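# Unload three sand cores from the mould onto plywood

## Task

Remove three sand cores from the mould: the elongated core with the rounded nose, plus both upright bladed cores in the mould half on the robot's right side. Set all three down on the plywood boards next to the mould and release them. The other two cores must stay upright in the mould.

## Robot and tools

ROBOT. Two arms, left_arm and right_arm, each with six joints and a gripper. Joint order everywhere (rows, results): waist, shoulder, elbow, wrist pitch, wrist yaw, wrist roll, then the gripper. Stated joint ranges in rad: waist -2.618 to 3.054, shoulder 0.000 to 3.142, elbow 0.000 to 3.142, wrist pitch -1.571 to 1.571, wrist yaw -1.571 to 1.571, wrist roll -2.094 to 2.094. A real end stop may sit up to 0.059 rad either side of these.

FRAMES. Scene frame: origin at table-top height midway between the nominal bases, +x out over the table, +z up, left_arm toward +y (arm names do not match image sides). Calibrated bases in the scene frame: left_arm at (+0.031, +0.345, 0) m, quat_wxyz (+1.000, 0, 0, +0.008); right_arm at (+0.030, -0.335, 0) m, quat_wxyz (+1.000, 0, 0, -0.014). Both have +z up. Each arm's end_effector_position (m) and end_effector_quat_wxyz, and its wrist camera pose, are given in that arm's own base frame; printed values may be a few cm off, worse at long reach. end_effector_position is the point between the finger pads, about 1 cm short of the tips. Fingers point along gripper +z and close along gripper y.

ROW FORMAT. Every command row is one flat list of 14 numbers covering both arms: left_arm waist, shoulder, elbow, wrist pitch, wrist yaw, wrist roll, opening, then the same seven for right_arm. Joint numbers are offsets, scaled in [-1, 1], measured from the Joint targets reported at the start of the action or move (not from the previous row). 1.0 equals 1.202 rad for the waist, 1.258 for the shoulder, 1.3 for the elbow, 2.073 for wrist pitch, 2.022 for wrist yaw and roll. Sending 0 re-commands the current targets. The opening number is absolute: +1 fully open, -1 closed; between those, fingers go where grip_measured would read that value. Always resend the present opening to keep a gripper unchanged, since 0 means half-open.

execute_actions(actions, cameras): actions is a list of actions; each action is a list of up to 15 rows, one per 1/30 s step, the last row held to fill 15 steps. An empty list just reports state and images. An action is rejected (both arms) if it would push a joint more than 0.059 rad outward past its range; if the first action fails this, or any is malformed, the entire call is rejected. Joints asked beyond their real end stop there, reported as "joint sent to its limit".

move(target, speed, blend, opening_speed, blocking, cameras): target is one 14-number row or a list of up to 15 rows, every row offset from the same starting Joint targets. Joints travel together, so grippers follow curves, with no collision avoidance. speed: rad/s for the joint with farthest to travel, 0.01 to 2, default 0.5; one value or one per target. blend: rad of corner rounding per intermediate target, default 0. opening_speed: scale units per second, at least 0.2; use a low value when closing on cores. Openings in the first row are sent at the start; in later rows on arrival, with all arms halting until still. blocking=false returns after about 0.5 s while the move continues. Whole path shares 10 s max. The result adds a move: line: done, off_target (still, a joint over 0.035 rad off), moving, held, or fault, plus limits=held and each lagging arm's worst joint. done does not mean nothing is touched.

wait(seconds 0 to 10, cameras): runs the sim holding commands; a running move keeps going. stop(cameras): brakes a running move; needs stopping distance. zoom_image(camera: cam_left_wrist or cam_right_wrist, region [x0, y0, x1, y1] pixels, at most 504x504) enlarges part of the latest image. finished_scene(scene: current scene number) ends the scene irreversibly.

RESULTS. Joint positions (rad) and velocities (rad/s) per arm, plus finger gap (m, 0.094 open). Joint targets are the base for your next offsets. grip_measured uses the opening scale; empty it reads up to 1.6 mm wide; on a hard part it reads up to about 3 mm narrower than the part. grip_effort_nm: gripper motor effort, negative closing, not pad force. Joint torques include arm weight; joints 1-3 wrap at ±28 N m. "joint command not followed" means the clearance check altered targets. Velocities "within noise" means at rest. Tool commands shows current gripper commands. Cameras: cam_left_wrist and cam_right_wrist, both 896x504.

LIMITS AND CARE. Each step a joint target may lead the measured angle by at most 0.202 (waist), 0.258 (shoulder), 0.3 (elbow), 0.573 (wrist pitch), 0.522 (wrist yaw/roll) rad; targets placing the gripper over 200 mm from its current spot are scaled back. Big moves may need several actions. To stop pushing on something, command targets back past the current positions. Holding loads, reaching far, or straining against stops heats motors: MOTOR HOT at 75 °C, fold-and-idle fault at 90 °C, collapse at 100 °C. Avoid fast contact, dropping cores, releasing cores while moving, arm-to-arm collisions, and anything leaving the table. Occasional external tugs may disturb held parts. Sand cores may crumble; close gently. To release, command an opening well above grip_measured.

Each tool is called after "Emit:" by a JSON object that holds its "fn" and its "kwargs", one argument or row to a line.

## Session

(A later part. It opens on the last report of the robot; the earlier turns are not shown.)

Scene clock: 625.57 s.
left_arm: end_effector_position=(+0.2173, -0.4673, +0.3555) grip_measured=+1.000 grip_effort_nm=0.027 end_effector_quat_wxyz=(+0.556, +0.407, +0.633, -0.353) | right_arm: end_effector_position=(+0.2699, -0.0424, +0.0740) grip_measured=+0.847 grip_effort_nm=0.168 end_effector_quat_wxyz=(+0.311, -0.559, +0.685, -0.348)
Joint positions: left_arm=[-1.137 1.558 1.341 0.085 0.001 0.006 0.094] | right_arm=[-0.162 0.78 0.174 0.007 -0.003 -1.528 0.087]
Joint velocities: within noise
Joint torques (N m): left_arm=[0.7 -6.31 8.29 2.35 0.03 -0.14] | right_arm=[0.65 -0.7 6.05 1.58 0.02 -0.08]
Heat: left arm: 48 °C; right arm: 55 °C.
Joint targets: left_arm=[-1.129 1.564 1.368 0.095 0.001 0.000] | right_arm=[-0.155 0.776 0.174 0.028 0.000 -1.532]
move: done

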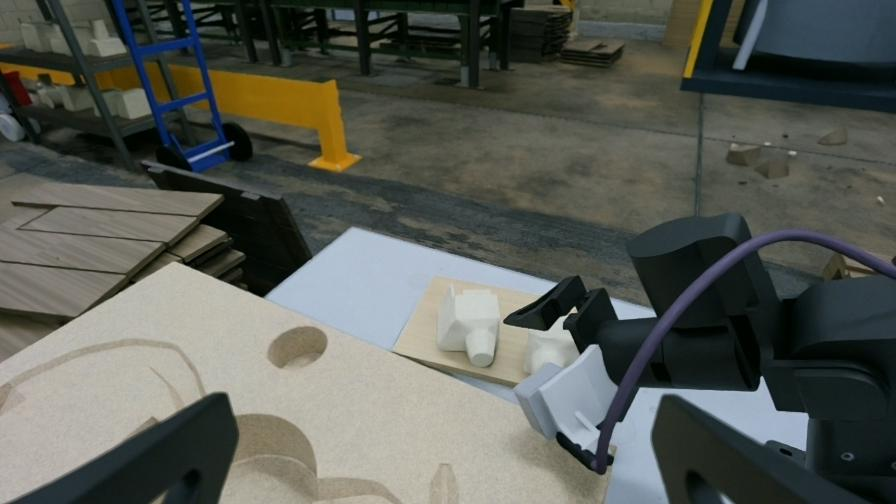

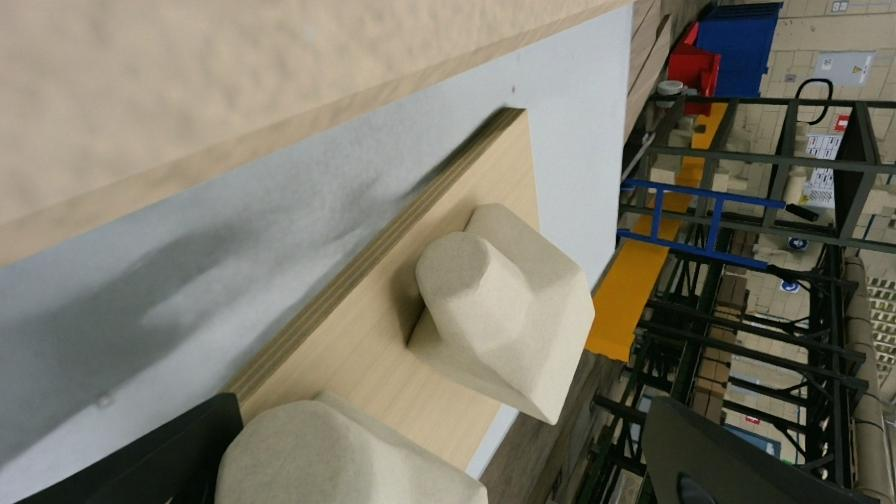

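Emit:
{"fn": "move", "kwargs": {
  "target": [0,0,0,0,0,0,1,0,0,0,0,0,0,1.0],
  "speed": 0.1,
  "opening_speed": 0.2,
  "cameras": ["cam_right_wrist"]
}}

Scene clock: 628.73 s.
left_arm: end_effector_position=(+0.2173, -0.4673, +0.3555) grip_measured=+1.000 grip_effort_nm=0.022 end_effector_quat_wxyz=(+0.556, +0.407, +0.633, -0.353) | right_arm: end_effector_position=(+0.2699, -0.0424, +0.0740) grip_measured=+0.997 grip_effort_nm=0.168 end_effector_quat_wxyz=(+0.311, -0.559, +0.685, -0.348)
Joint positions: left_arm=[-1.137 1.558 1.341 0.085 0.001 0.006 0.094] | right_arm=[-0.162 0.78 0.174 0.007 -0.003 -1.528 0.094]
Joint velocities: within noise
Joint torques (N m): left_arm=[0.75 -6.26 8.2 2.35 0.01 -0.13] | right_arm=[0.55 -0.69 5.94 1.59 0.03 -0.08]
Heat: left arm: 48 °C; right arm: 54 °C.
Joint targets: left_arm=[-1.129 1.564 1.368 0.095 0.001 0.000] | right_arm=[-0.155 0.776 0.174 0.028 0.000 -1.532]
move: done
Images, in order (width x height): cam_right_wrist 896x504.

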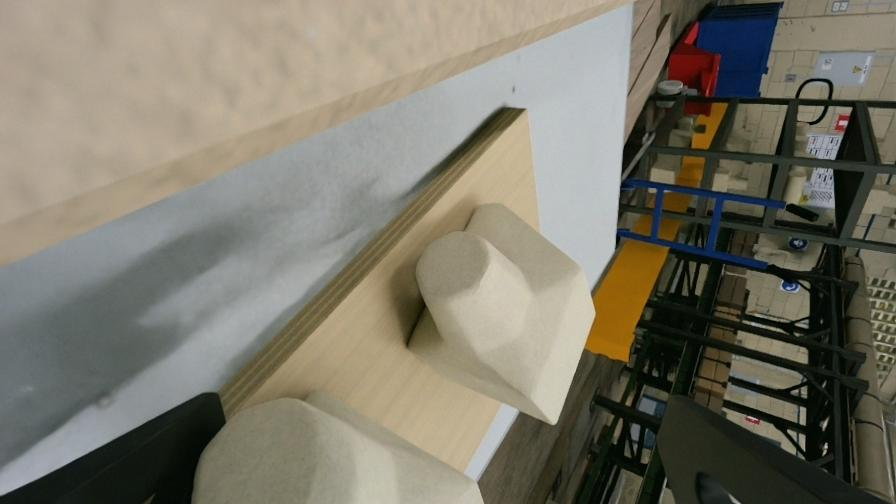

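Emit:
{"fn": "move", "kwargs": {
  "target": [
    [0,0,0,0,0,0,1,0,0.015,-0.027,0.026,0,0,1.0],
    [0,0,0,0,0,0,1,0,-0.375,0.088,-0.28,0,0,1.0]
  ],
  "speed": [0.1,0.3]
}}

Emit:
{"fn": "zoom_image", "kwargs": {
  "camera": "cam_left_wrist",
  "region": [400, 230, 660, 440]
}}

Scene clock: 636.53 s.
left_arm: end_effector_position=(+0.2173, -0.4673, +0.3555) grip_measured=+1.000 grip_effort_nm=0.027 end_effector_quat_wxyz=(+0.556, +0.407, +0.633, -0.353) | right_arm: end_effector_position=(+0.2201, -0.0349, +0.1067) grip_measured=+0.997 grip_effort_nm=0.164 end_effector_quat_wxyz=(+0.311, -0.558, +0.685, -0.351)
Joint positions: left_arm=[-1.137 1.558 1.341 0.085 0.001 0.006 0.094] | right_arm=[-0.162 0.316 0.257 -0.537 0 -1.529 0.094]
Joint velocities: within noise
Joint torques (N m): left_arm=[0.58 -6.27 8.28 2.35 0.03 -0.13] | right_arm=[0.62 0.61 8.68 1.3 -0.01 -0.06]
Heat: left arm: 48 °C; right arm: 53 °C.
Joint targets: left_arm=[-1.129 1.564 1.368 0.095 0.001 0.000] | right_arm=[-0.155 0.305 0.288 -0.552 0.001 -1.531]
move: done

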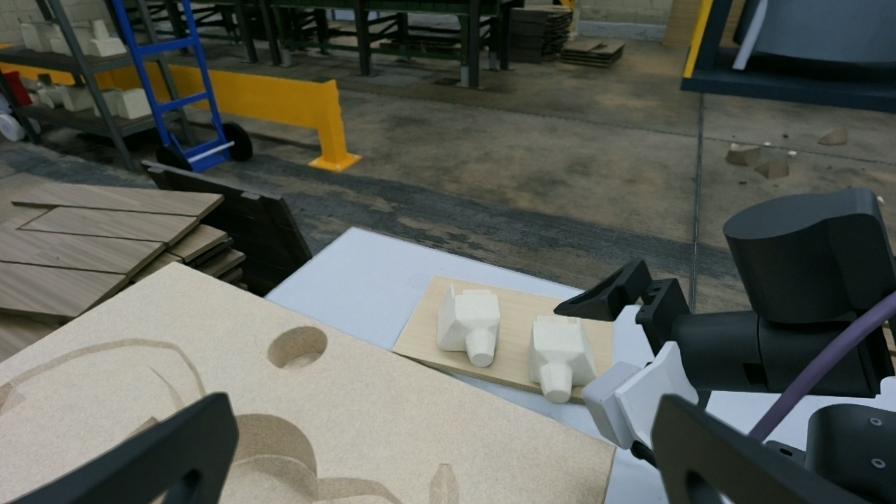

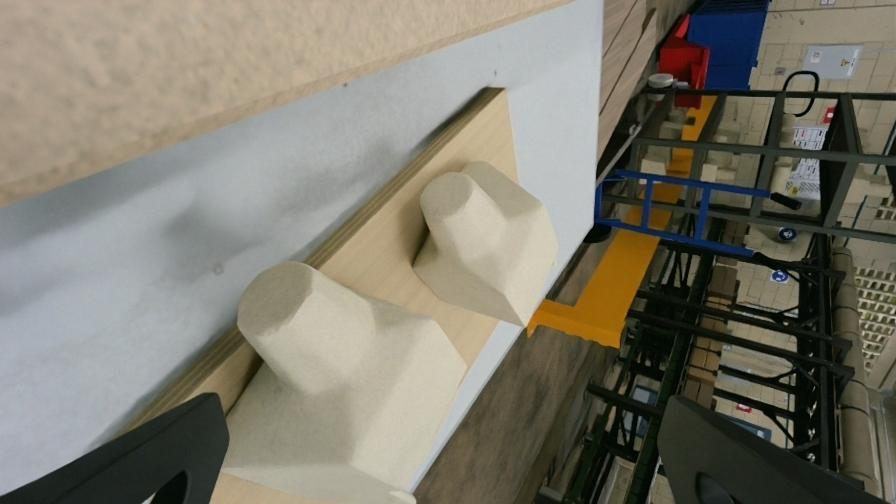

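Scaled by 1.938.

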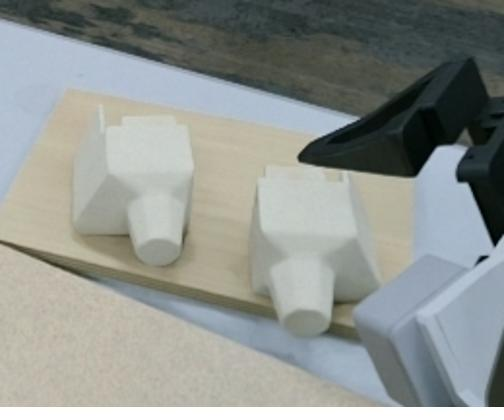

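Emit:
{"fn": "move", "kwargs": {
  "target": [
    [0,0,0,0,0,0,1,0,0,0.31,-0.1,0,0,1],
    [0.482,-0.38,0,-0.462,0,0,1,-0.25,0,0.31,-0.1,0,0.7,1]
  ],
  "speed": 0.8
}}

Scene clock: 644.80 s.
left_arm: end_effector_position=(+0.2777, -0.1722, +0.3294) grip_measured=+1.000 grip_effort_nm=0.022 end_effector_quat_wxyz=(+0.445, +0.247, +0.852, -0.126) | right_arm: end_effector_position=(+0.1873, -0.0890, +0.2478) grip_measured=+0.997 grip_effort_nm=0.164 end_effector_quat_wxyz=(+0.534, +0.134, +0.820, -0.157)
Joint positions: left_arm=[-0.558 1.099 1.346 -0.856 0.001 0.006 0.094] | right_arm=[-0.448 0.316 0.673 -0.748 0 -0.125 0.094]
Joint velocities: within noise
Joint torques (N m): left_arm=[0.61 -3.03 7.05 1.93 0.01 -0.11] | right_arm=[-0.58 1.37 6.86 1.4 -0.01 0.06]
Heat: left arm: 48 °C; right arm: 52 °C.
Joint targets: left_arm=[-0.550 1.086 1.369 -0.863 0.001 0.000] | right_arm=[-0.455 0.304 0.691 -0.759 0.000 -0.116]
move: done

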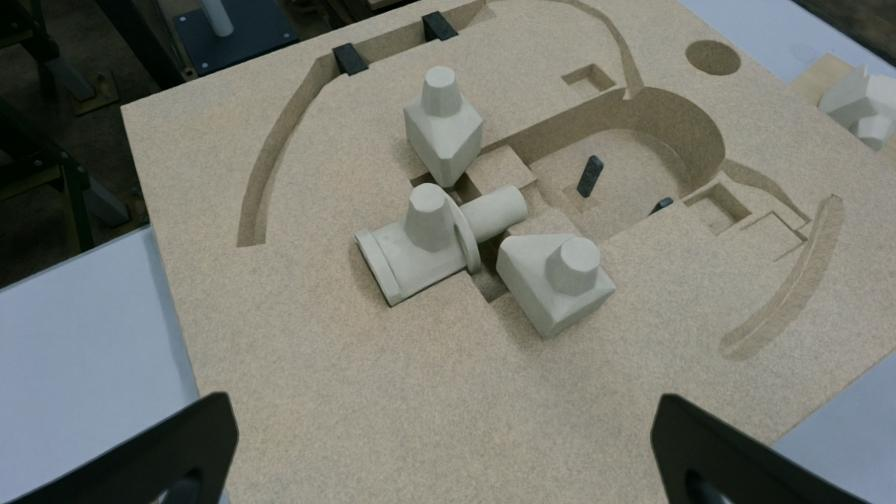

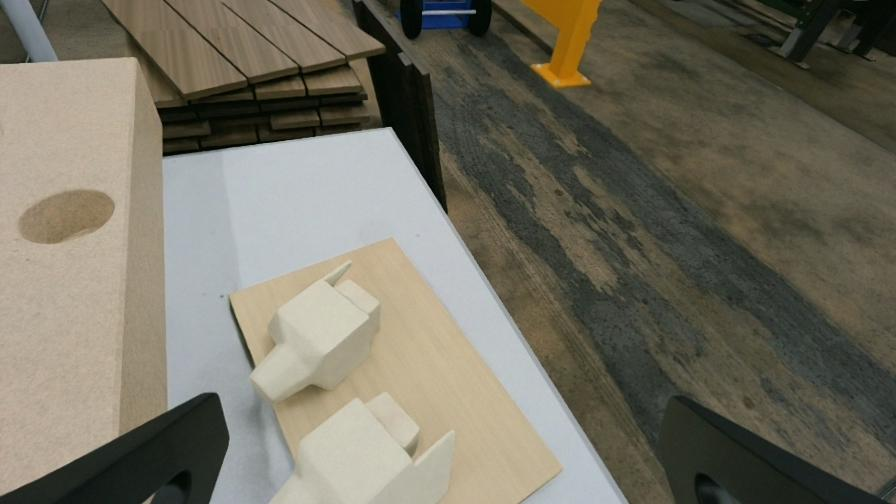

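Emit:
{"fn": "move", "kwargs": {
  "target": [0.307,0.712,0.238,0.191,0.618,0.383,1,0,0,0,0,0,0,1],
  "speed": 0.8
}}

Scene clock: 675.53 s.
left_arm: end_effector_position=(+0.4282, -0.2484, +0.2505) grip_measured=+1.000 grip_effort_nm=0.017 end_effector_quat_wxyz=(+0.453, +0.541, +0.571, -0.419) | right_arm: end_effector_position=(+0.1872, -0.0890, +0.2476) grip_measured=+0.997 grip_effort_nm=0.164 end_effector_quat_wxyz=(+0.533, +0.134, +0.820, -0.157)
Joint positions: left_arm=[-0.182 1.97 1.654 -0.471 1.227 0.768 0.094] | right_arm=[-0.448 0.316 0.673 -0.749 0 -0.124 0.094]
Joint velocities: within noise
Joint torques (N m): left_arm=[0.16 -8.72 7.28 1.49 0.73 0.03] | right_arm=[-0.57 1.37 6.84 1.41 -0.01 0.05]
Heat: left arm: 46 °C; right arm: 52 °C.
Joint targets: left_arm=[-0.181 1.981 1.678 -0.467 1.250 0.775] | right_arm=[-0.455 0.304 0.691 -0.759 0.000 -0.116]
move: done

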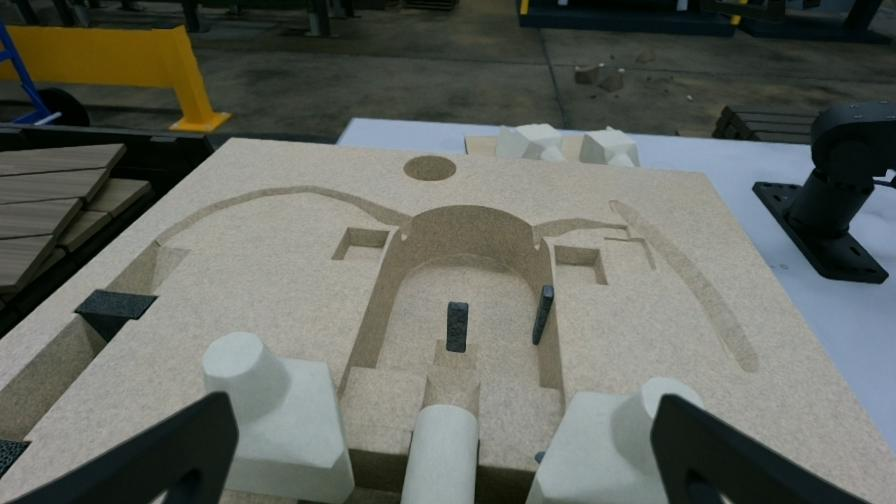

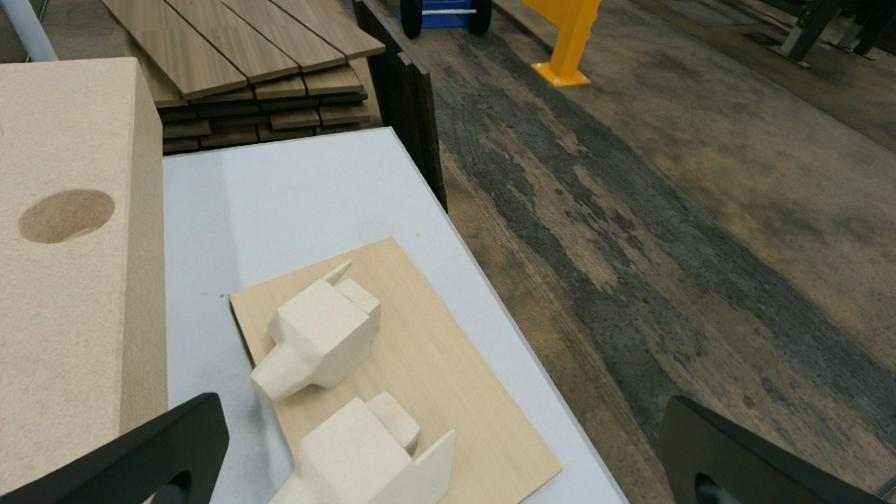

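Emit:
{"fn": "move", "kwargs": {
  "target": [-0.008,0.066,-0.184,0.156,0.005,0,1,0,0,0,0,0,0,1],
  "speed": 0.25
}}

Scene clock: 686.33 s.
left_arm: end_effector_position=(+0.4328, -0.2499, +0.1781) grip_measured=+1.000 grip_effort_nm=0.022 end_effector_quat_wxyz=(+0.466, +0.548, +0.557, -0.414) | right_arm: end_effector_position=(+0.1872, -0.0890, +0.2476) grip_measured=+0.997 grip_effort_nm=0.164 end_effector_quat_wxyz=(+0.533, +0.134, +0.820, -0.157)
Joint positions: left_arm=[-0.182 2.044 1.446 -0.148 1.238 0.769 0.094] | right_arm=[-0.448 0.316 0.673 -0.749 0 -0.124 0.094]
Joint velocities: within noise
Joint torques (N m): left_arm=[-0.64 -8.21 4.42 1.53 0.7 0.01] | right_arm=[-0.55 1.37 6.84 1.42 0 0.05]
Heat: left arm: 45 °C; right arm: 52 °C.
Joint targets: left_arm=[-0.191 2.064 1.439 -0.144 1.260 0.775] | right_arm=[-0.455 0.304 0.691 -0.759 0.000 -0.116]
move: done

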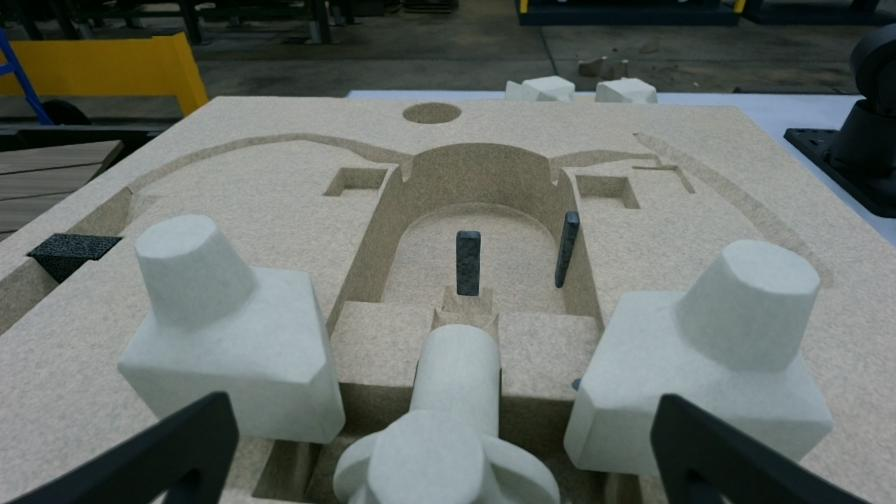

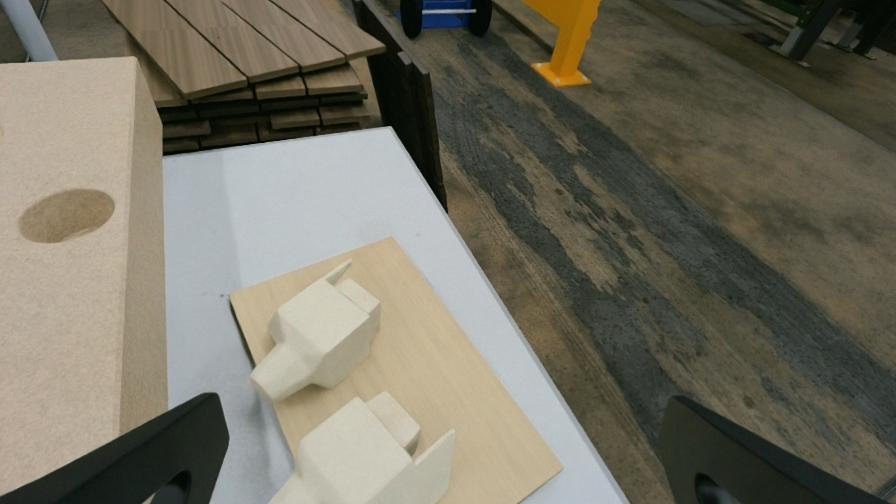

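Emit:
{"fn": "move", "kwargs": {
  "target": [-0.003,0.035,-0.008,0.022,0,0,1,0,0,0,0,0,0,1],
  "speed": 0.15,
  "cameras": ["cam_left_wrist"]
}}

Scene clock: 697.10 s.
left_arm: end_effector_position=(+0.4358, -0.2526, +0.1599) grip_measured=+1.000 grip_effort_nm=0.017 end_effector_quat_wxyz=(+0.463, +0.549, +0.557, -0.418) | right_arm: end_effector_position=(+0.1872, -0.0889, +0.2475) grip_measured=+0.997 grip_effort_nm=0.164 end_effector_quat_wxyz=(+0.533, +0.134, +0.820, -0.157)
Joint positions: left_arm=[-0.186 2.087 1.436 -0.102 1.24 0.769 0.094] | right_arm=[-0.448 0.316 0.673 -0.75 0 -0.124 0.094]
Joint velocities: within noise
Joint torques (N m): left_arm=[-0.53 -8.36 4.31 1.53 0.7 0.01] | right_arm=[-0.57 1.39 6.84 1.41 0 0.05]
Heat: left arm: 44 °C; right arm: 52 °C.
Joint targets: left_arm=[-0.194 2.108 1.429 -0.098 1.260 0.775] | right_arm=[-0.455 0.304 0.691 -0.759 0.000 -0.116]
move: done
Images, in order (width x height): cam_left_wrist 896x504.

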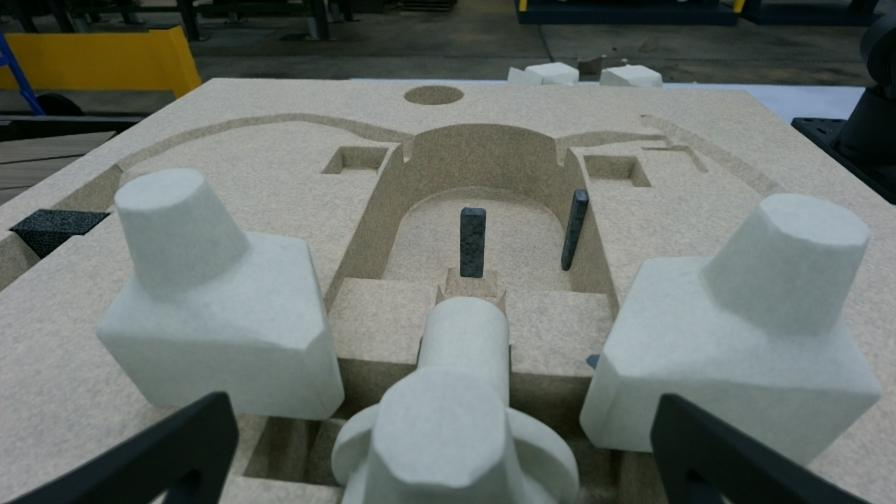

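Emit:
{"fn": "move", "kwargs": {
  "target": [
    [0,0,0,0,0,0,0.0,0,0,0,0,0,0,1],
    [0,0,0,0,0,0,-0.65,0,0,0,0,0,0,1]
  ],
  "speed": 0.2,
  "opening_speed": 0.6,
  "cameras": ["cam_left_wrist"]
}}

Scene clock: 709.67 s.
left_arm: end_effector_position=(+0.4361, -0.2526, +0.1601) grip_measured=-0.351 grip_effort_nm=-0.999 end_effector_quat_wxyz=(+0.465, +0.550, +0.556, -0.416) | right_arm: end_effector_position=(+0.1872, -0.0889, +0.2475) grip_measured=+0.997 grip_effort_nm=0.159 end_effector_quat_wxyz=(+0.533, +0.134, +0.820, -0.157)
Joint positions: left_arm=[-0.186 2.087 1.436 -0.099 1.24 0.772 0.03] | right_arm=[-0.448 0.316 0.673 -0.75 0 -0.124 0.094]
Joint velocities: within noise
Joint torques (N m): left_arm=[-0.53 -8.47 4.29 1.51 0.72 -0.01] | right_arm=[-0.58 1.37 6.84 1.42 0 0.04]
Heat: left arm: 43 °C; right arm: 52 °C.
Joint targets: left_arm=[-0.194 2.108 1.429 -0.098 1.260 0.775] | right_arm=[-0.455 0.305 0.691 -0.759 0.000 -0.116]
move: done
Images, in order (width x height): cam_left_wrist 896x504.

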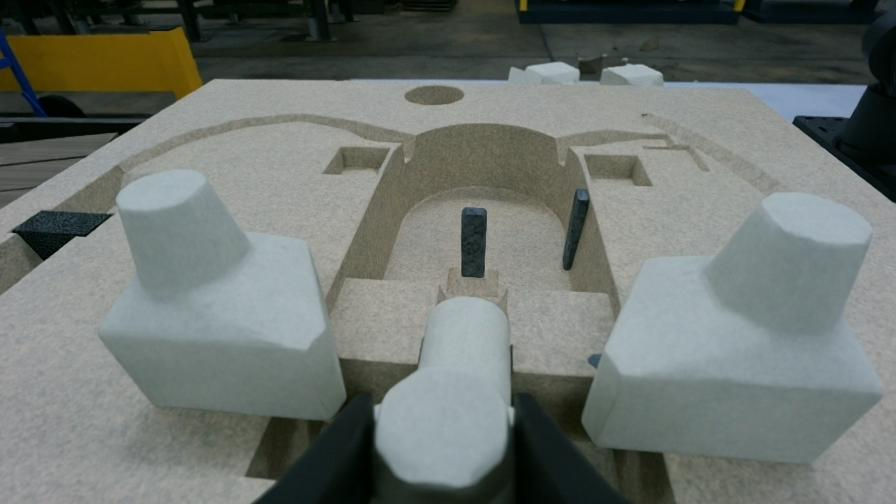

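Emit:
{"fn": "move", "kwargs": {
  "target": [
    [0,-0.087,0.115,-0.039,0,0,-0.65,0,0,0,0,0,0,1],
    [0,-0.114,0.231,-0.13,0,0,-0.65,0,0,0,0,0,0,1],
    [0,-0.111,0.392,-0.227,0,0,-0.65,0,0,0,0,0,0,1]
  ],
  "speed": 0.2,
  "blend": 0.05
}}

Scene clock: 718.80 s.
left_arm: end_effector_position=(+0.4537, -0.2547, +0.2684) grip_measured=-0.353 grip_effort_nm=-1.004 end_effector_quat_wxyz=(+0.449, +0.544, +0.587, -0.398) | right_arm: end_effector_position=(+0.1872, -0.0889, +0.2475) grip_measured=+0.997 grip_effort_nm=0.164 end_effector_quat_wxyz=(+0.533, +0.134, +0.820, -0.157)
Joint positions: left_arm=[-0.193 2.06 1.885 -0.617 1.167 0.772 0.03] | right_arm=[-0.448 0.316 0.673 -0.75 0 -0.124 0.094]
Joint velocities: within noise
Joint torques (N m): left_arm=[-0.12 -17.06 9.92 2.01 1.57 -0.03] | right_arm=[-0.58 1.37 6.83 1.41 -0.01 0.05]
Heat: left arm: 43 °C; right arm: 51 °C.
Joint targets: left_arm=[-0.194 1.969 1.938 -0.569 1.260 0.775] | right_arm=[-0.455 0.304 0.691 -0.759 0.000 -0.116]
move: off_target (left_arm); left_arm: the wrist yaw is farthest, 0.093 rad from its target

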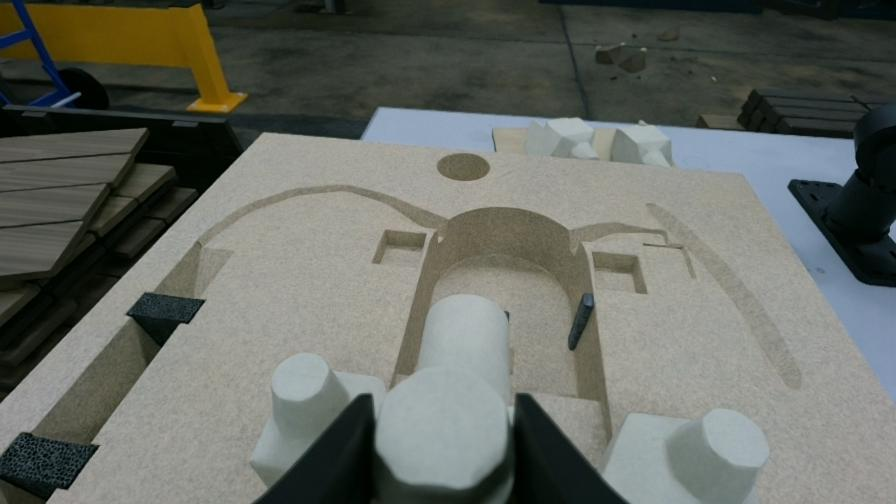

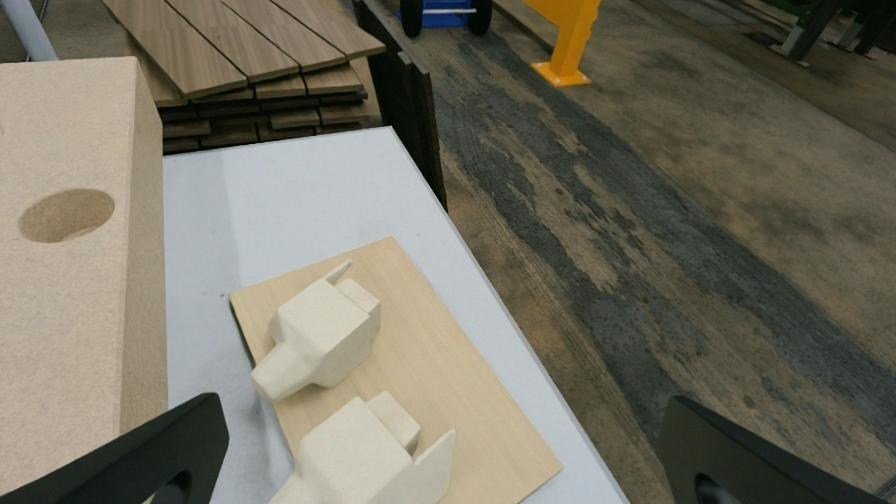

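Emit:
{"fn": "move", "kwargs": {
  "target": [
    [0,-0.037,0.171,-0.129,0,0,-0.65,0,0,0,0,0,0,1],
    [0.482,-0.913,-0.798,0.197,-0.623,-0.383,-0.65,0,0,0,0,0,0,1]
  ],
  "speed": [0.25,0.4],
  "blend": 0.06
}}

Scene clock: 741.57 s.
left_arm: end_effector_position=(+0.3062, +0.1220, +0.3049) grip_measured=-0.353 grip_effort_nm=-0.999 end_effector_quat_wxyz=(+0.576, -0.148, +0.796, +0.110) | right_arm: end_effector_position=(+0.1872, -0.0889, +0.2475) grip_measured=+0.997 grip_effort_nm=0.159 end_effector_quat_wxyz=(+0.533, +0.134, +0.820, -0.157)
Joint positions: left_arm=[0.38 0.866 0.877 -0.328 0.008 0.008 0.03] | right_arm=[-0.448 0.316 0.673 -0.75 0 -0.124 0.094]
Joint velocities: within noise
Joint torques (N m): left_arm=[0.39 -4.62 7.69 4.06 -0.06 -0.15] | right_arm=[-0.57 1.36 6.84 1.42 -0.01 0.05]
Heat: left arm: 55 °C; right arm: 51 °C.
Joint targets: left_arm=[0.385 0.820 0.901 -0.160 0.000 0.000] | right_arm=[-0.455 0.304 0.691 -0.759 0.000 -0.116]
move: off_target (left_arm); left_arm: the wrist pitch is farthest, 0.167 rad from its target

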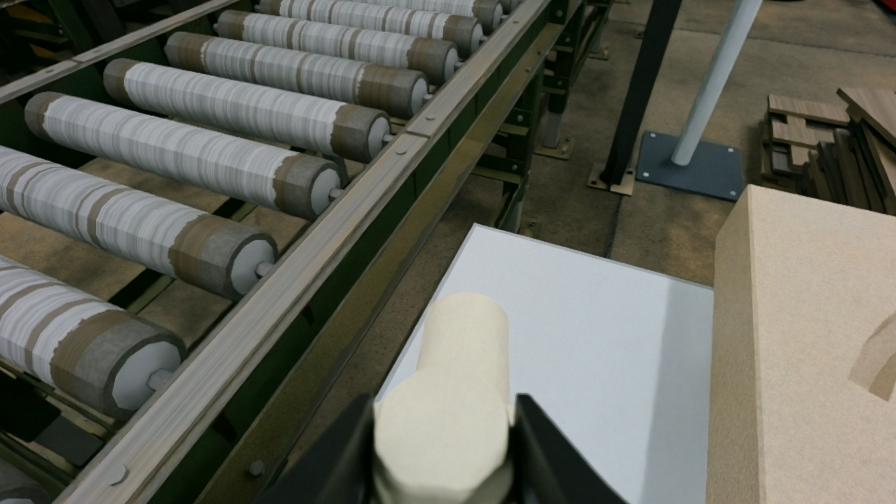

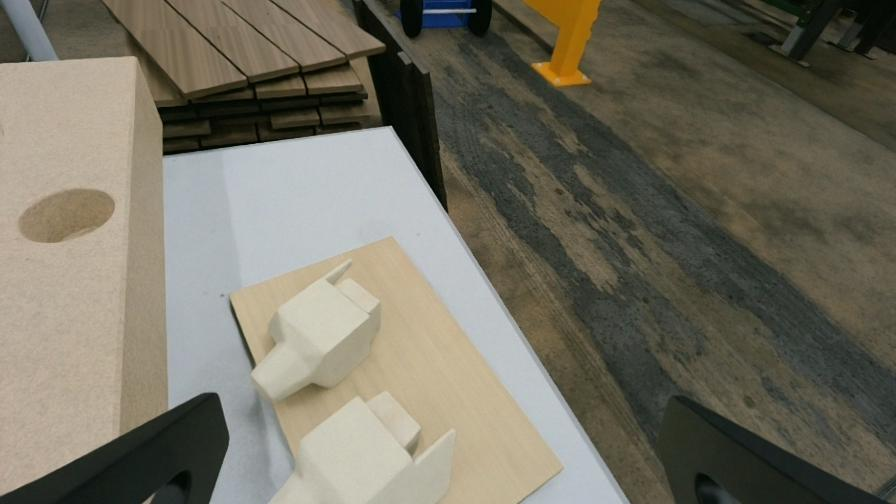

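Emit:
{"fn": "move", "kwargs": {
  "target": [0,0.030,-0.50,0.377,0,0,-0.65,0,0,0,0,0,0,1],
  "speed": 0.35
}}

Scene clock: 750.70 s.
left_arm: end_effector_position=(+0.3024, +0.1207, +0.1694) grip_measured=-0.353 grip_effort_nm=-0.994 end_effector_quat_wxyz=(+0.619, -0.142, +0.764, +0.119) | right_arm: end_effector_position=(+0.1871, -0.0889, +0.2474) grip_measured=+0.997 grip_effort_nm=0.164 end_effector_quat_wxyz=(+0.533, +0.134, +0.820, -0.157)
Joint positions: left_arm=[0.38 0.877 0.225 0.444 0.007 0.007 0.03] | right_arm=[-0.448 0.316 0.673 -0.75 0 -0.124 0.094]
Joint velocities: within noise
Joint torques (N m): left_arm=[0.38 -2.41 7.66 4.15 -0.04 -0.15] | right_arm=[-0.59 1.35 6.86 1.42 -0.01 0.05]
Heat: left arm: 55 °C; right arm: 51 °C.
Joint targets: left_arm=[0.385 0.858 0.251 0.621 0.000 0.000] | right_arm=[-0.455 0.304 0.691 -0.759 0.000 -0.116]
move: off_target (left_arm); left_arm: the wrist pitch is farthest, 0.177 rad from its target

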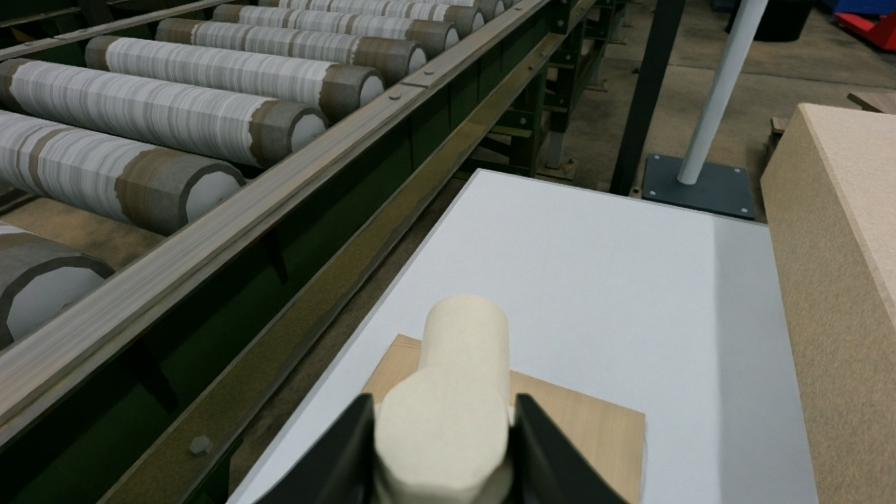

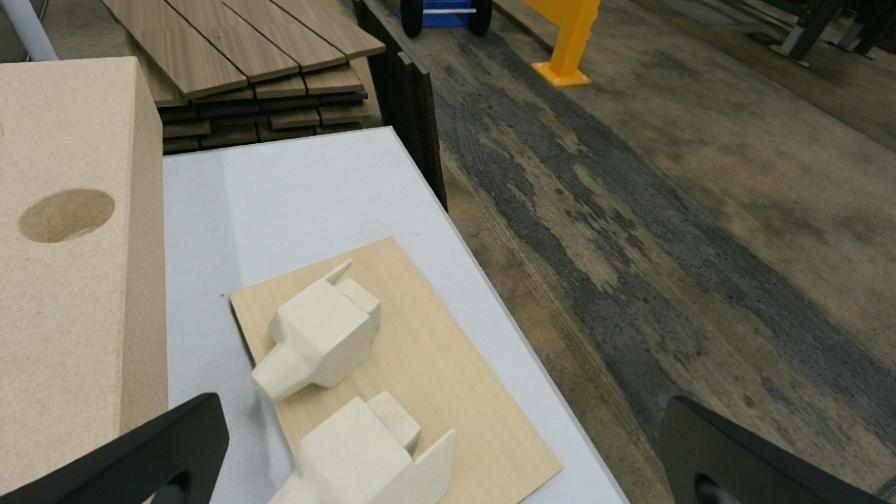

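Emit:
{"fn": "move", "kwargs": {
  "target": [0,0.044,-0.054,0.06,0,0,-0.65,0,0,0,0,0,0,1],
  "speed": 0.15,
  "cameras": []
}}

Emit:
{"fn": "move", "kwargs": {
  "target": [0,0.044,-0.054,0.06,0,0,-0.65,0,0,0,0,0,0,1],
  "speed": 0.15,
  "cameras": ["cam_left_wrist"]
}}

Scene clock: 757.40 s.
left_arm: end_effector_position=(+0.3001, +0.1198, +0.1520) grip_measured=-0.353 grip_effort_nm=-0.999 end_effector_quat_wxyz=(+0.620, -0.142, +0.762, +0.119) | right_arm: end_effector_position=(+0.1871, -0.0889, +0.2474) grip_measured=+0.997 grip_effort_nm=0.164 end_effector_quat_wxyz=(+0.533, +0.134, +0.820, -0.157)
Joint positions: left_arm=[0.38 0.931 0.158 0.568 0.007 0.007 0.03] | right_arm=[-0.448 0.316 0.673 -0.75 0 -0.124 0.094]
Joint velocities: within noise
Joint torques (N m): left_arm=[0.4 -2.32 7.12 4.17 -0.05 -0.15] | right_arm=[-0.58 1.37 6.84 1.42 -0.01 0.05]
Heat: left arm: 58 °C; right arm: 50 °C.
Joint targets: left_arm=[0.385 0.913 0.181 0.746 0.000 0.000] | right_arm=[-0.455 0.304 0.691 -0.759 0.000 -0.116]
move: off_target (left_arm); left_arm: the wrist pitch is farthest, 0.177 rad from its target
No camera images: "cameras" was empty.

Scene clock: 758.87 s.
left_arm: end_effector_position=(+0.2948, +0.1176, +0.1345) grip_measured=-0.353 grip_effort_nm=-0.999 end_effector_quat_wxyz=(+0.620, -0.142, +0.762, +0.119) | right_arm: end_effector_position=(+0.1871, -0.0889, +0.2474) grip_measured=+0.997 grip_effort_nm=0.159 end_effector_quat_wxyz=(+0.533, +0.134, +0.820, -0.157)
Joint positions: left_arm=[0.38 0.985 0.089 0.692 0.007 0.007 0.03] | right_arm=[-0.448 0.316 0.673 -0.75 0 -0.124 0.094]
Joint velocities: within noise
Joint torques (N m): left_arm=[0.43 -2.25 6.68 4.18 -0.05 -0.14] | right_arm=[-0.57 1.37 6.86 1.42 -0.01 0.04]
Heat: left arm: 59 °C; right arm: 50 °C.
Joint targets: left_arm=[0.385 0.969 0.110 0.870 0.000 0.000] | right_arm=[-0.455 0.304 0.691 -0.759 0.000 -0.116]
move: off_target (left_arm); left_arm: the wrist pitch is farthest, 0.178 rad from its target
Images, in order (width x height): cam_left_wrist 896x504.

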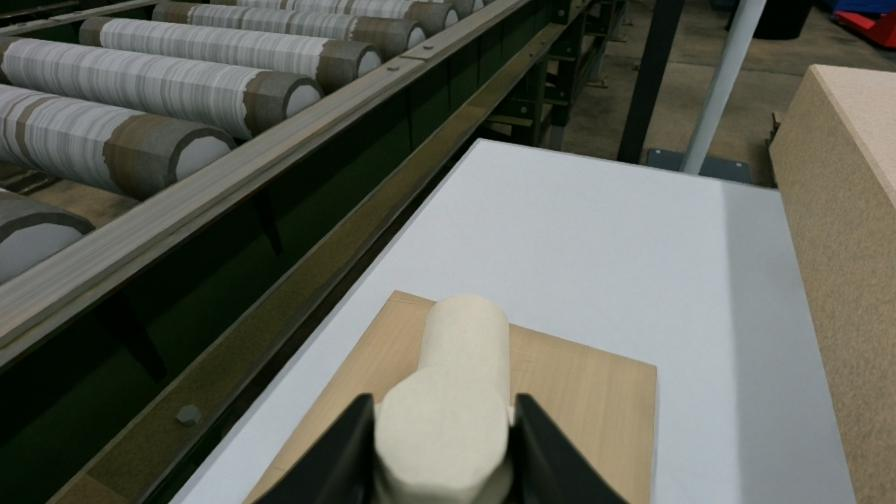

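Emit:
{"fn": "move", "kwargs": {
  "target": [0,0.177,-0.017,0.118,0,0,-0.65,0,0,0,0,0,0,1],
  "speed": 0.15,
  "cameras": ["cam_left_wrist"]
}}

Scene clock: 764.67 s.
left_arm: end_effector_position=(+0.3049, +0.1218, +0.1241) grip_measured=-0.353 grip_effort_nm=-0.999 end_effector_quat_wxyz=(+0.629, -0.140, +0.755, +0.121) | right_arm: end_effector_position=(+0.1872, -0.0889, +0.2473) grip_measured=+0.997 grip_effort_nm=0.159 end_effector_quat_wxyz=(+0.533, +0.134, +0.821, -0.157)
Joint positions: left_arm=[0.38 1.203 0.073 0.95 0.006 0.007 0.03] | right_arm=[-0.448 0.316 0.673 -0.75 0 -0.124 0.094]
Joint velocities: within noise
Joint torques (N m): left_arm=[0.4 -2.7 5.35 4.04 -0.05 -0.14] | right_arm=[-0.58 1.4 6.83 1.42 -0.01 0.05]
Heat: left arm: 62 °C; right arm: 50 °C.
Joint targets: left_arm=[0.385 1.191 0.088 1.115 0.001 0.000] | right_arm=[-0.455 0.305 0.691 -0.759 0.000 -0.116]
move: off_target (left_arm); left_arm: the wrist pitch is farthest, 0.165 rad from its target
Images, in order (width x height): cam_left_wrist 896x504.

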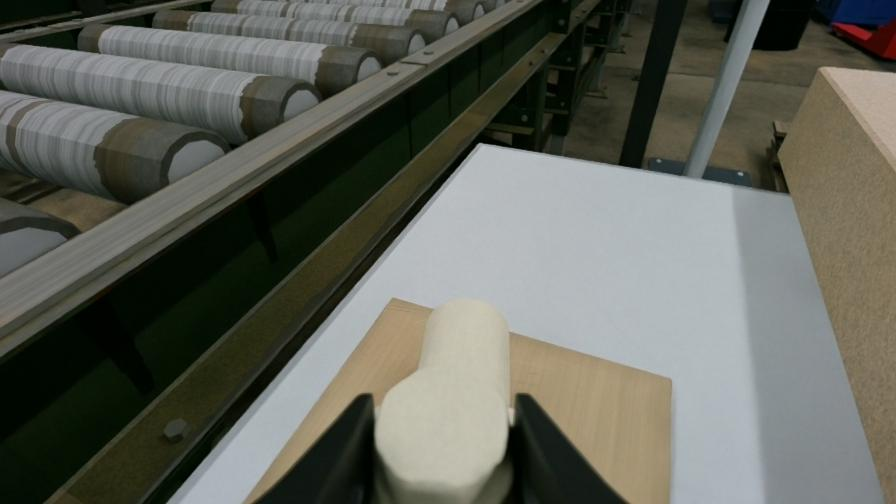

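Emit:
{"fn": "move", "kwargs": {
  "target": [0,0.06,0,0.036,0,0,-0.65,0,0,0,0,0,0,1],
  "speed": 0.1,
  "cameras": ["cam_left_wrist"]
}}

Scene clock: 768.20 s.
left_arm: end_effector_position=(+0.3088, +0.1235, +0.1237) grip_measured=-0.353 grip_effort_nm=-0.994 end_effector_quat_wxyz=(+0.635, -0.140, +0.749, +0.123) | right_arm: end_effector_position=(+0.1871, -0.0889, +0.2474) grip_measured=+0.997 grip_effort_nm=0.159 end_effector_quat_wxyz=(+0.533, +0.134, +0.820, -0.157)
Joint positions: left_arm=[0.38 1.276 0.073 1.04 0.006 0.007 0.03] | right_arm=[-0.448 0.316 0.673 -0.75 0 -0.124 0.094]
Joint velocities: within noise
Joint torques (N m): left_arm=[0.42 -2.85 4.98 3.86 -0.04 -0.16] | right_arm=[-0.59 1.37 6.84 1.42 0 0.04]
Heat: left arm: 64 °C; right arm: 50 °C.
Joint targets: left_arm=[0.385 1.267 0.088 1.189 0.001 0.000] | right_arm=[-0.455 0.304 0.691 -0.759 0.000 -0.116]
move: off_target (left_arm); left_arm: the wrist pitch is farthest, 0.150 rad from its target
Images, in order (width x height): cam_left_wrist 896x504.

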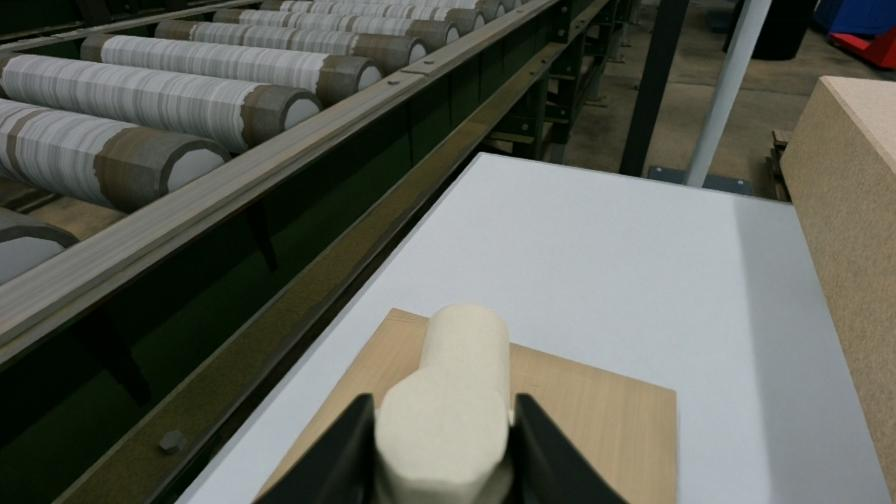

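Emit:
{"fn": "move", "kwargs": {
  "target": [0,0.02,0,-0.048,0,0,-0.65,0,0,0,0,0,0,1],
  "speed": 0.1,
  "cameras": ["cam_left_wrist"]
}}

Scene clock: 775.90 s.
left_arm: end_effector_position=(+0.3091, +0.1237, +0.1225) grip_measured=-0.353 grip_effort_nm=-1.004 end_effector_quat_wxyz=(+0.635, -0.140, +0.750, +0.123) | right_arm: end_effector_position=(+0.1871, -0.0889, +0.2474) grip_measured=+0.997 grip_effort_nm=0.159 end_effector_quat_wxyz=(+0.533, +0.134, +0.820, -0.157)
Joint positions: left_arm=[0.38 1.286 0.073 1.048 0.005 0.007 0.03] | right_arm=[-0.448 0.316 0.673 -0.75 0 -0.124 0.094]
Joint velocities: within noise
Joint torques (N m): left_arm=[0.39 -1.78 5.03 2.7 -0.04 -0.16] | right_arm=[-0.58 1.37 6.84 1.42 0 0.04]
Heat: left arm: 67 °C; right arm: 50 °C.
Joint targets: left_arm=[0.385 1.292 0.088 1.090 0.000 0.000] | right_arm=[-0.455 0.304 0.691 -0.759 0.000 -0.116]
move: off_target (left_arm); left_arm: the wrist pitch is farthest, 0.041 rad from its target
Images, in order (width x height): cam_left_wrist 896x504.

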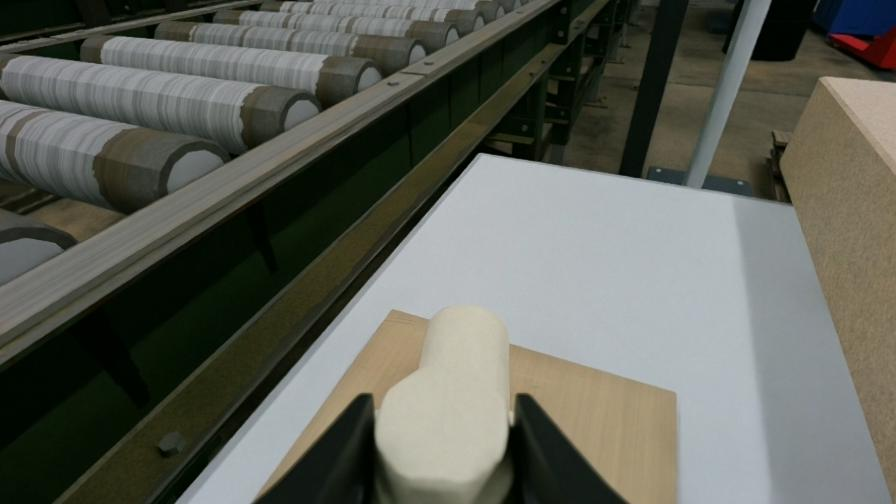

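Emit:
{"fn": "move", "kwargs": {
  "target": [0,0.02,0,-0.04,0,0,-0.65,0,0,0,0,0,0,1],
  "speed": 0.1,
  "cameras": ["cam_left_wrist"]
}}

Scene clock: 778.73 s.
left_arm: end_effector_position=(+0.3096, +0.1239, +0.1216) grip_measured=-0.353 grip_effort_nm=-1.009 end_effector_quat_wxyz=(+0.634, -0.140, +0.750, +0.123) | right_arm: end_effector_position=(+0.1871, -0.0889, +0.2474) grip_measured=+0.997 grip_effort_nm=0.164 end_effector_quat_wxyz=(+0.533, +0.134, +0.820, -0.157)
Joint positions: left_arm=[0.38 1.298 0.073 1.059 0.005 0.007 0.03] | right_arm=[-0.448 0.316 0.673 -0.75 0 -0.124 0.094]
Joint velocities: within noise
Joint torques (N m): left_arm=[0.36 -0.88 4.93 1.69 -0.01 -0.14] | right_arm=[-0.59 1.37 6.87 1.42 0 0.05]
Heat: left arm: 65 °C; right arm: 50 °C.
Joint targets: left_arm=[0.385 1.317 0.088 1.007 0.001 0.000] | right_arm=[-0.455 0.304 0.691 -0.759 0.000 -0.116]
move: off_target (left_arm); left_arm: the wrist pitch is farthest, 0.052 rad from its target
Images, in order (width x height): cam_left_wrist 896x504.

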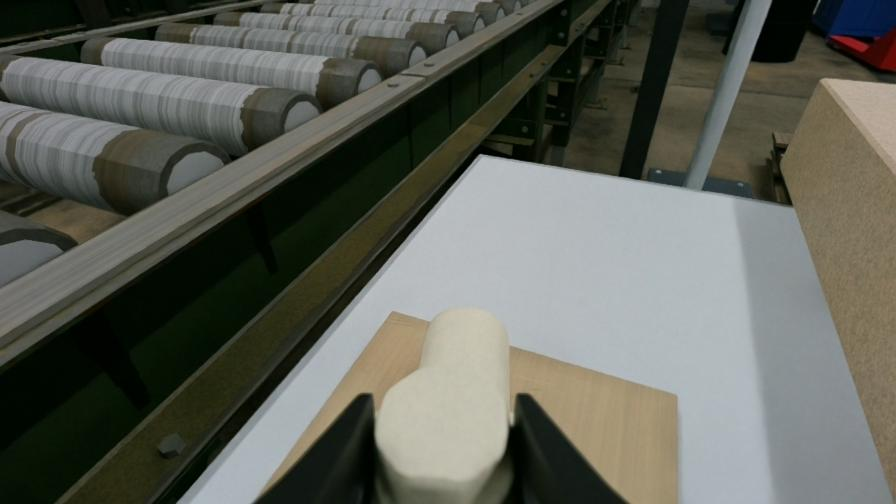

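Emit:
{"fn": "move", "kwargs": {
  "target": [0,0,0,0,0,0,-0.25,0,0,0,0,0,0,1],
  "speed": 0.1,
  "opening_speed": 0.2,
  "cameras": ["cam_left_wrist"]
}}

Scene clock: 783.47 s.
left_arm: end_effector_position=(+0.3097, +0.1240, +0.1179) grip_measured=-0.252 grip_effort_nm=0.134 end_effector_quat_wxyz=(+0.629, -0.141, +0.755, +0.121) | right_arm: end_effector_position=(+0.1871, -0.0889, +0.2474) grip_measured=+0.997 grip_effort_nm=0.164 end_effector_quat_wxyz=(+0.533, +0.134, +0.820, -0.157)
Joint positions: left_arm=[0.38 1.305 0.075 1.05 0.005 0.007 0.035] | right_arm=[-0.448 0.316 0.673 -0.75 0 -0.124 0.094]
Joint velocities: within noise
Joint torques (N m): left_arm=[0.39 -1.4 4.75 1.77 -0.02 -0.16] | right_arm=[-0.58 1.37 6.86 1.42 -0.01 0.04]
Heat: left arm: 62 °C; right arm: 50 °C.
Joint targets: left_arm=[0.385 1.317 0.088 1.007 0.001 0.000] | right_arm=[-0.455 0.304 0.691 -0.759 0.000 -0.116]
move: off_target (left_arm); left_arm: the wrist pitch is farthest, 0.043 rad from its target
Images, in order (width x height): cam_left_wrist 896x504.

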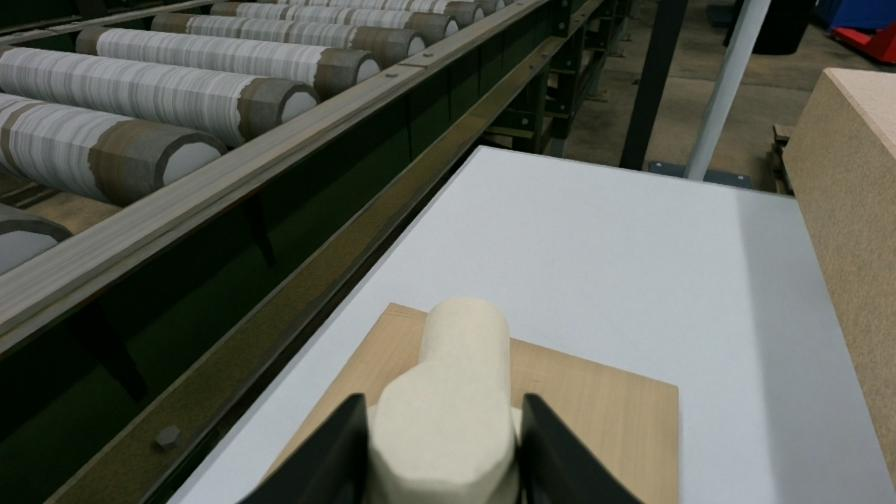

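Emit:
{"fn": "move", "kwargs": {
  "target": [0,0,0,0,0,0,0.5,0,0,0,0,0,0,1],
  "speed": 0.1,
  "opening_speed": 0.4,
  "cameras": ["cam_left_wrist"]
}}

Scene clock: 788.67 s.
left_arm: end_effector_position=(+0.3081, +0.1233, +0.1091) grip_measured=+0.498 grip_effort_nm=0.134 end_effector_quat_wxyz=(+0.615, -0.143, +0.766, +0.119) | right_arm: end_effector_position=(+0.1871, -0.0889, +0.2474) grip_measured=+0.997 grip_effort_nm=0.164 end_effector_quat_wxyz=(+0.533, +0.134, +0.820, -0.157)
Joint positions: left_arm=[0.38 1.305 0.075 1.013 0.005 0.007 0.07] | right_arm=[-0.448 0.316 0.673 -0.75 0 -0.124 0.094]
Joint velocities: within noise
Joint torques (N m): left_arm=[0.47 -1.42 4.74 2.16 -0.03 -0.12] | right_arm=[-0.55 1.37 6.83 1.42 -0.01 0.04]
Heat: left arm: 59 °C; right arm: 50 °C.
Joint targets: left_arm=[0.385 1.317 0.088 1.007 0.001 0.000] | right_arm=[-0.455 0.305 0.691 -0.759 0.000 -0.116]
move: done
Images, in order (width x height): cam_left_wrist 896x504.

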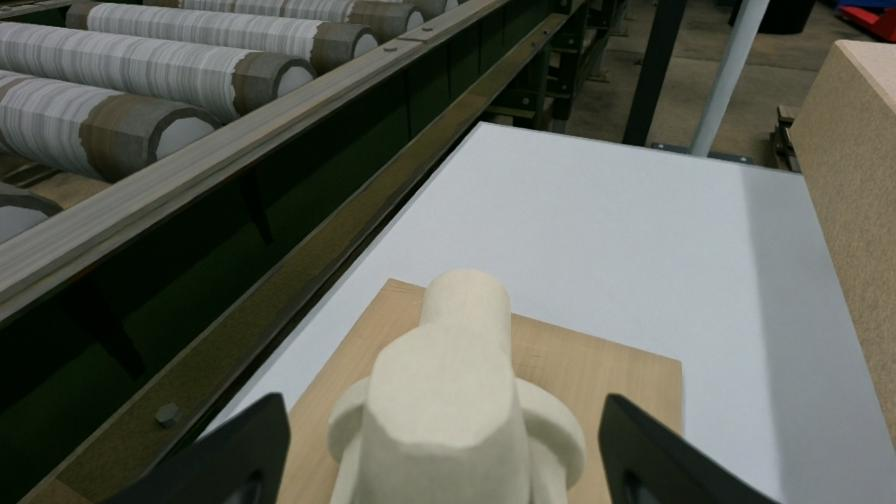

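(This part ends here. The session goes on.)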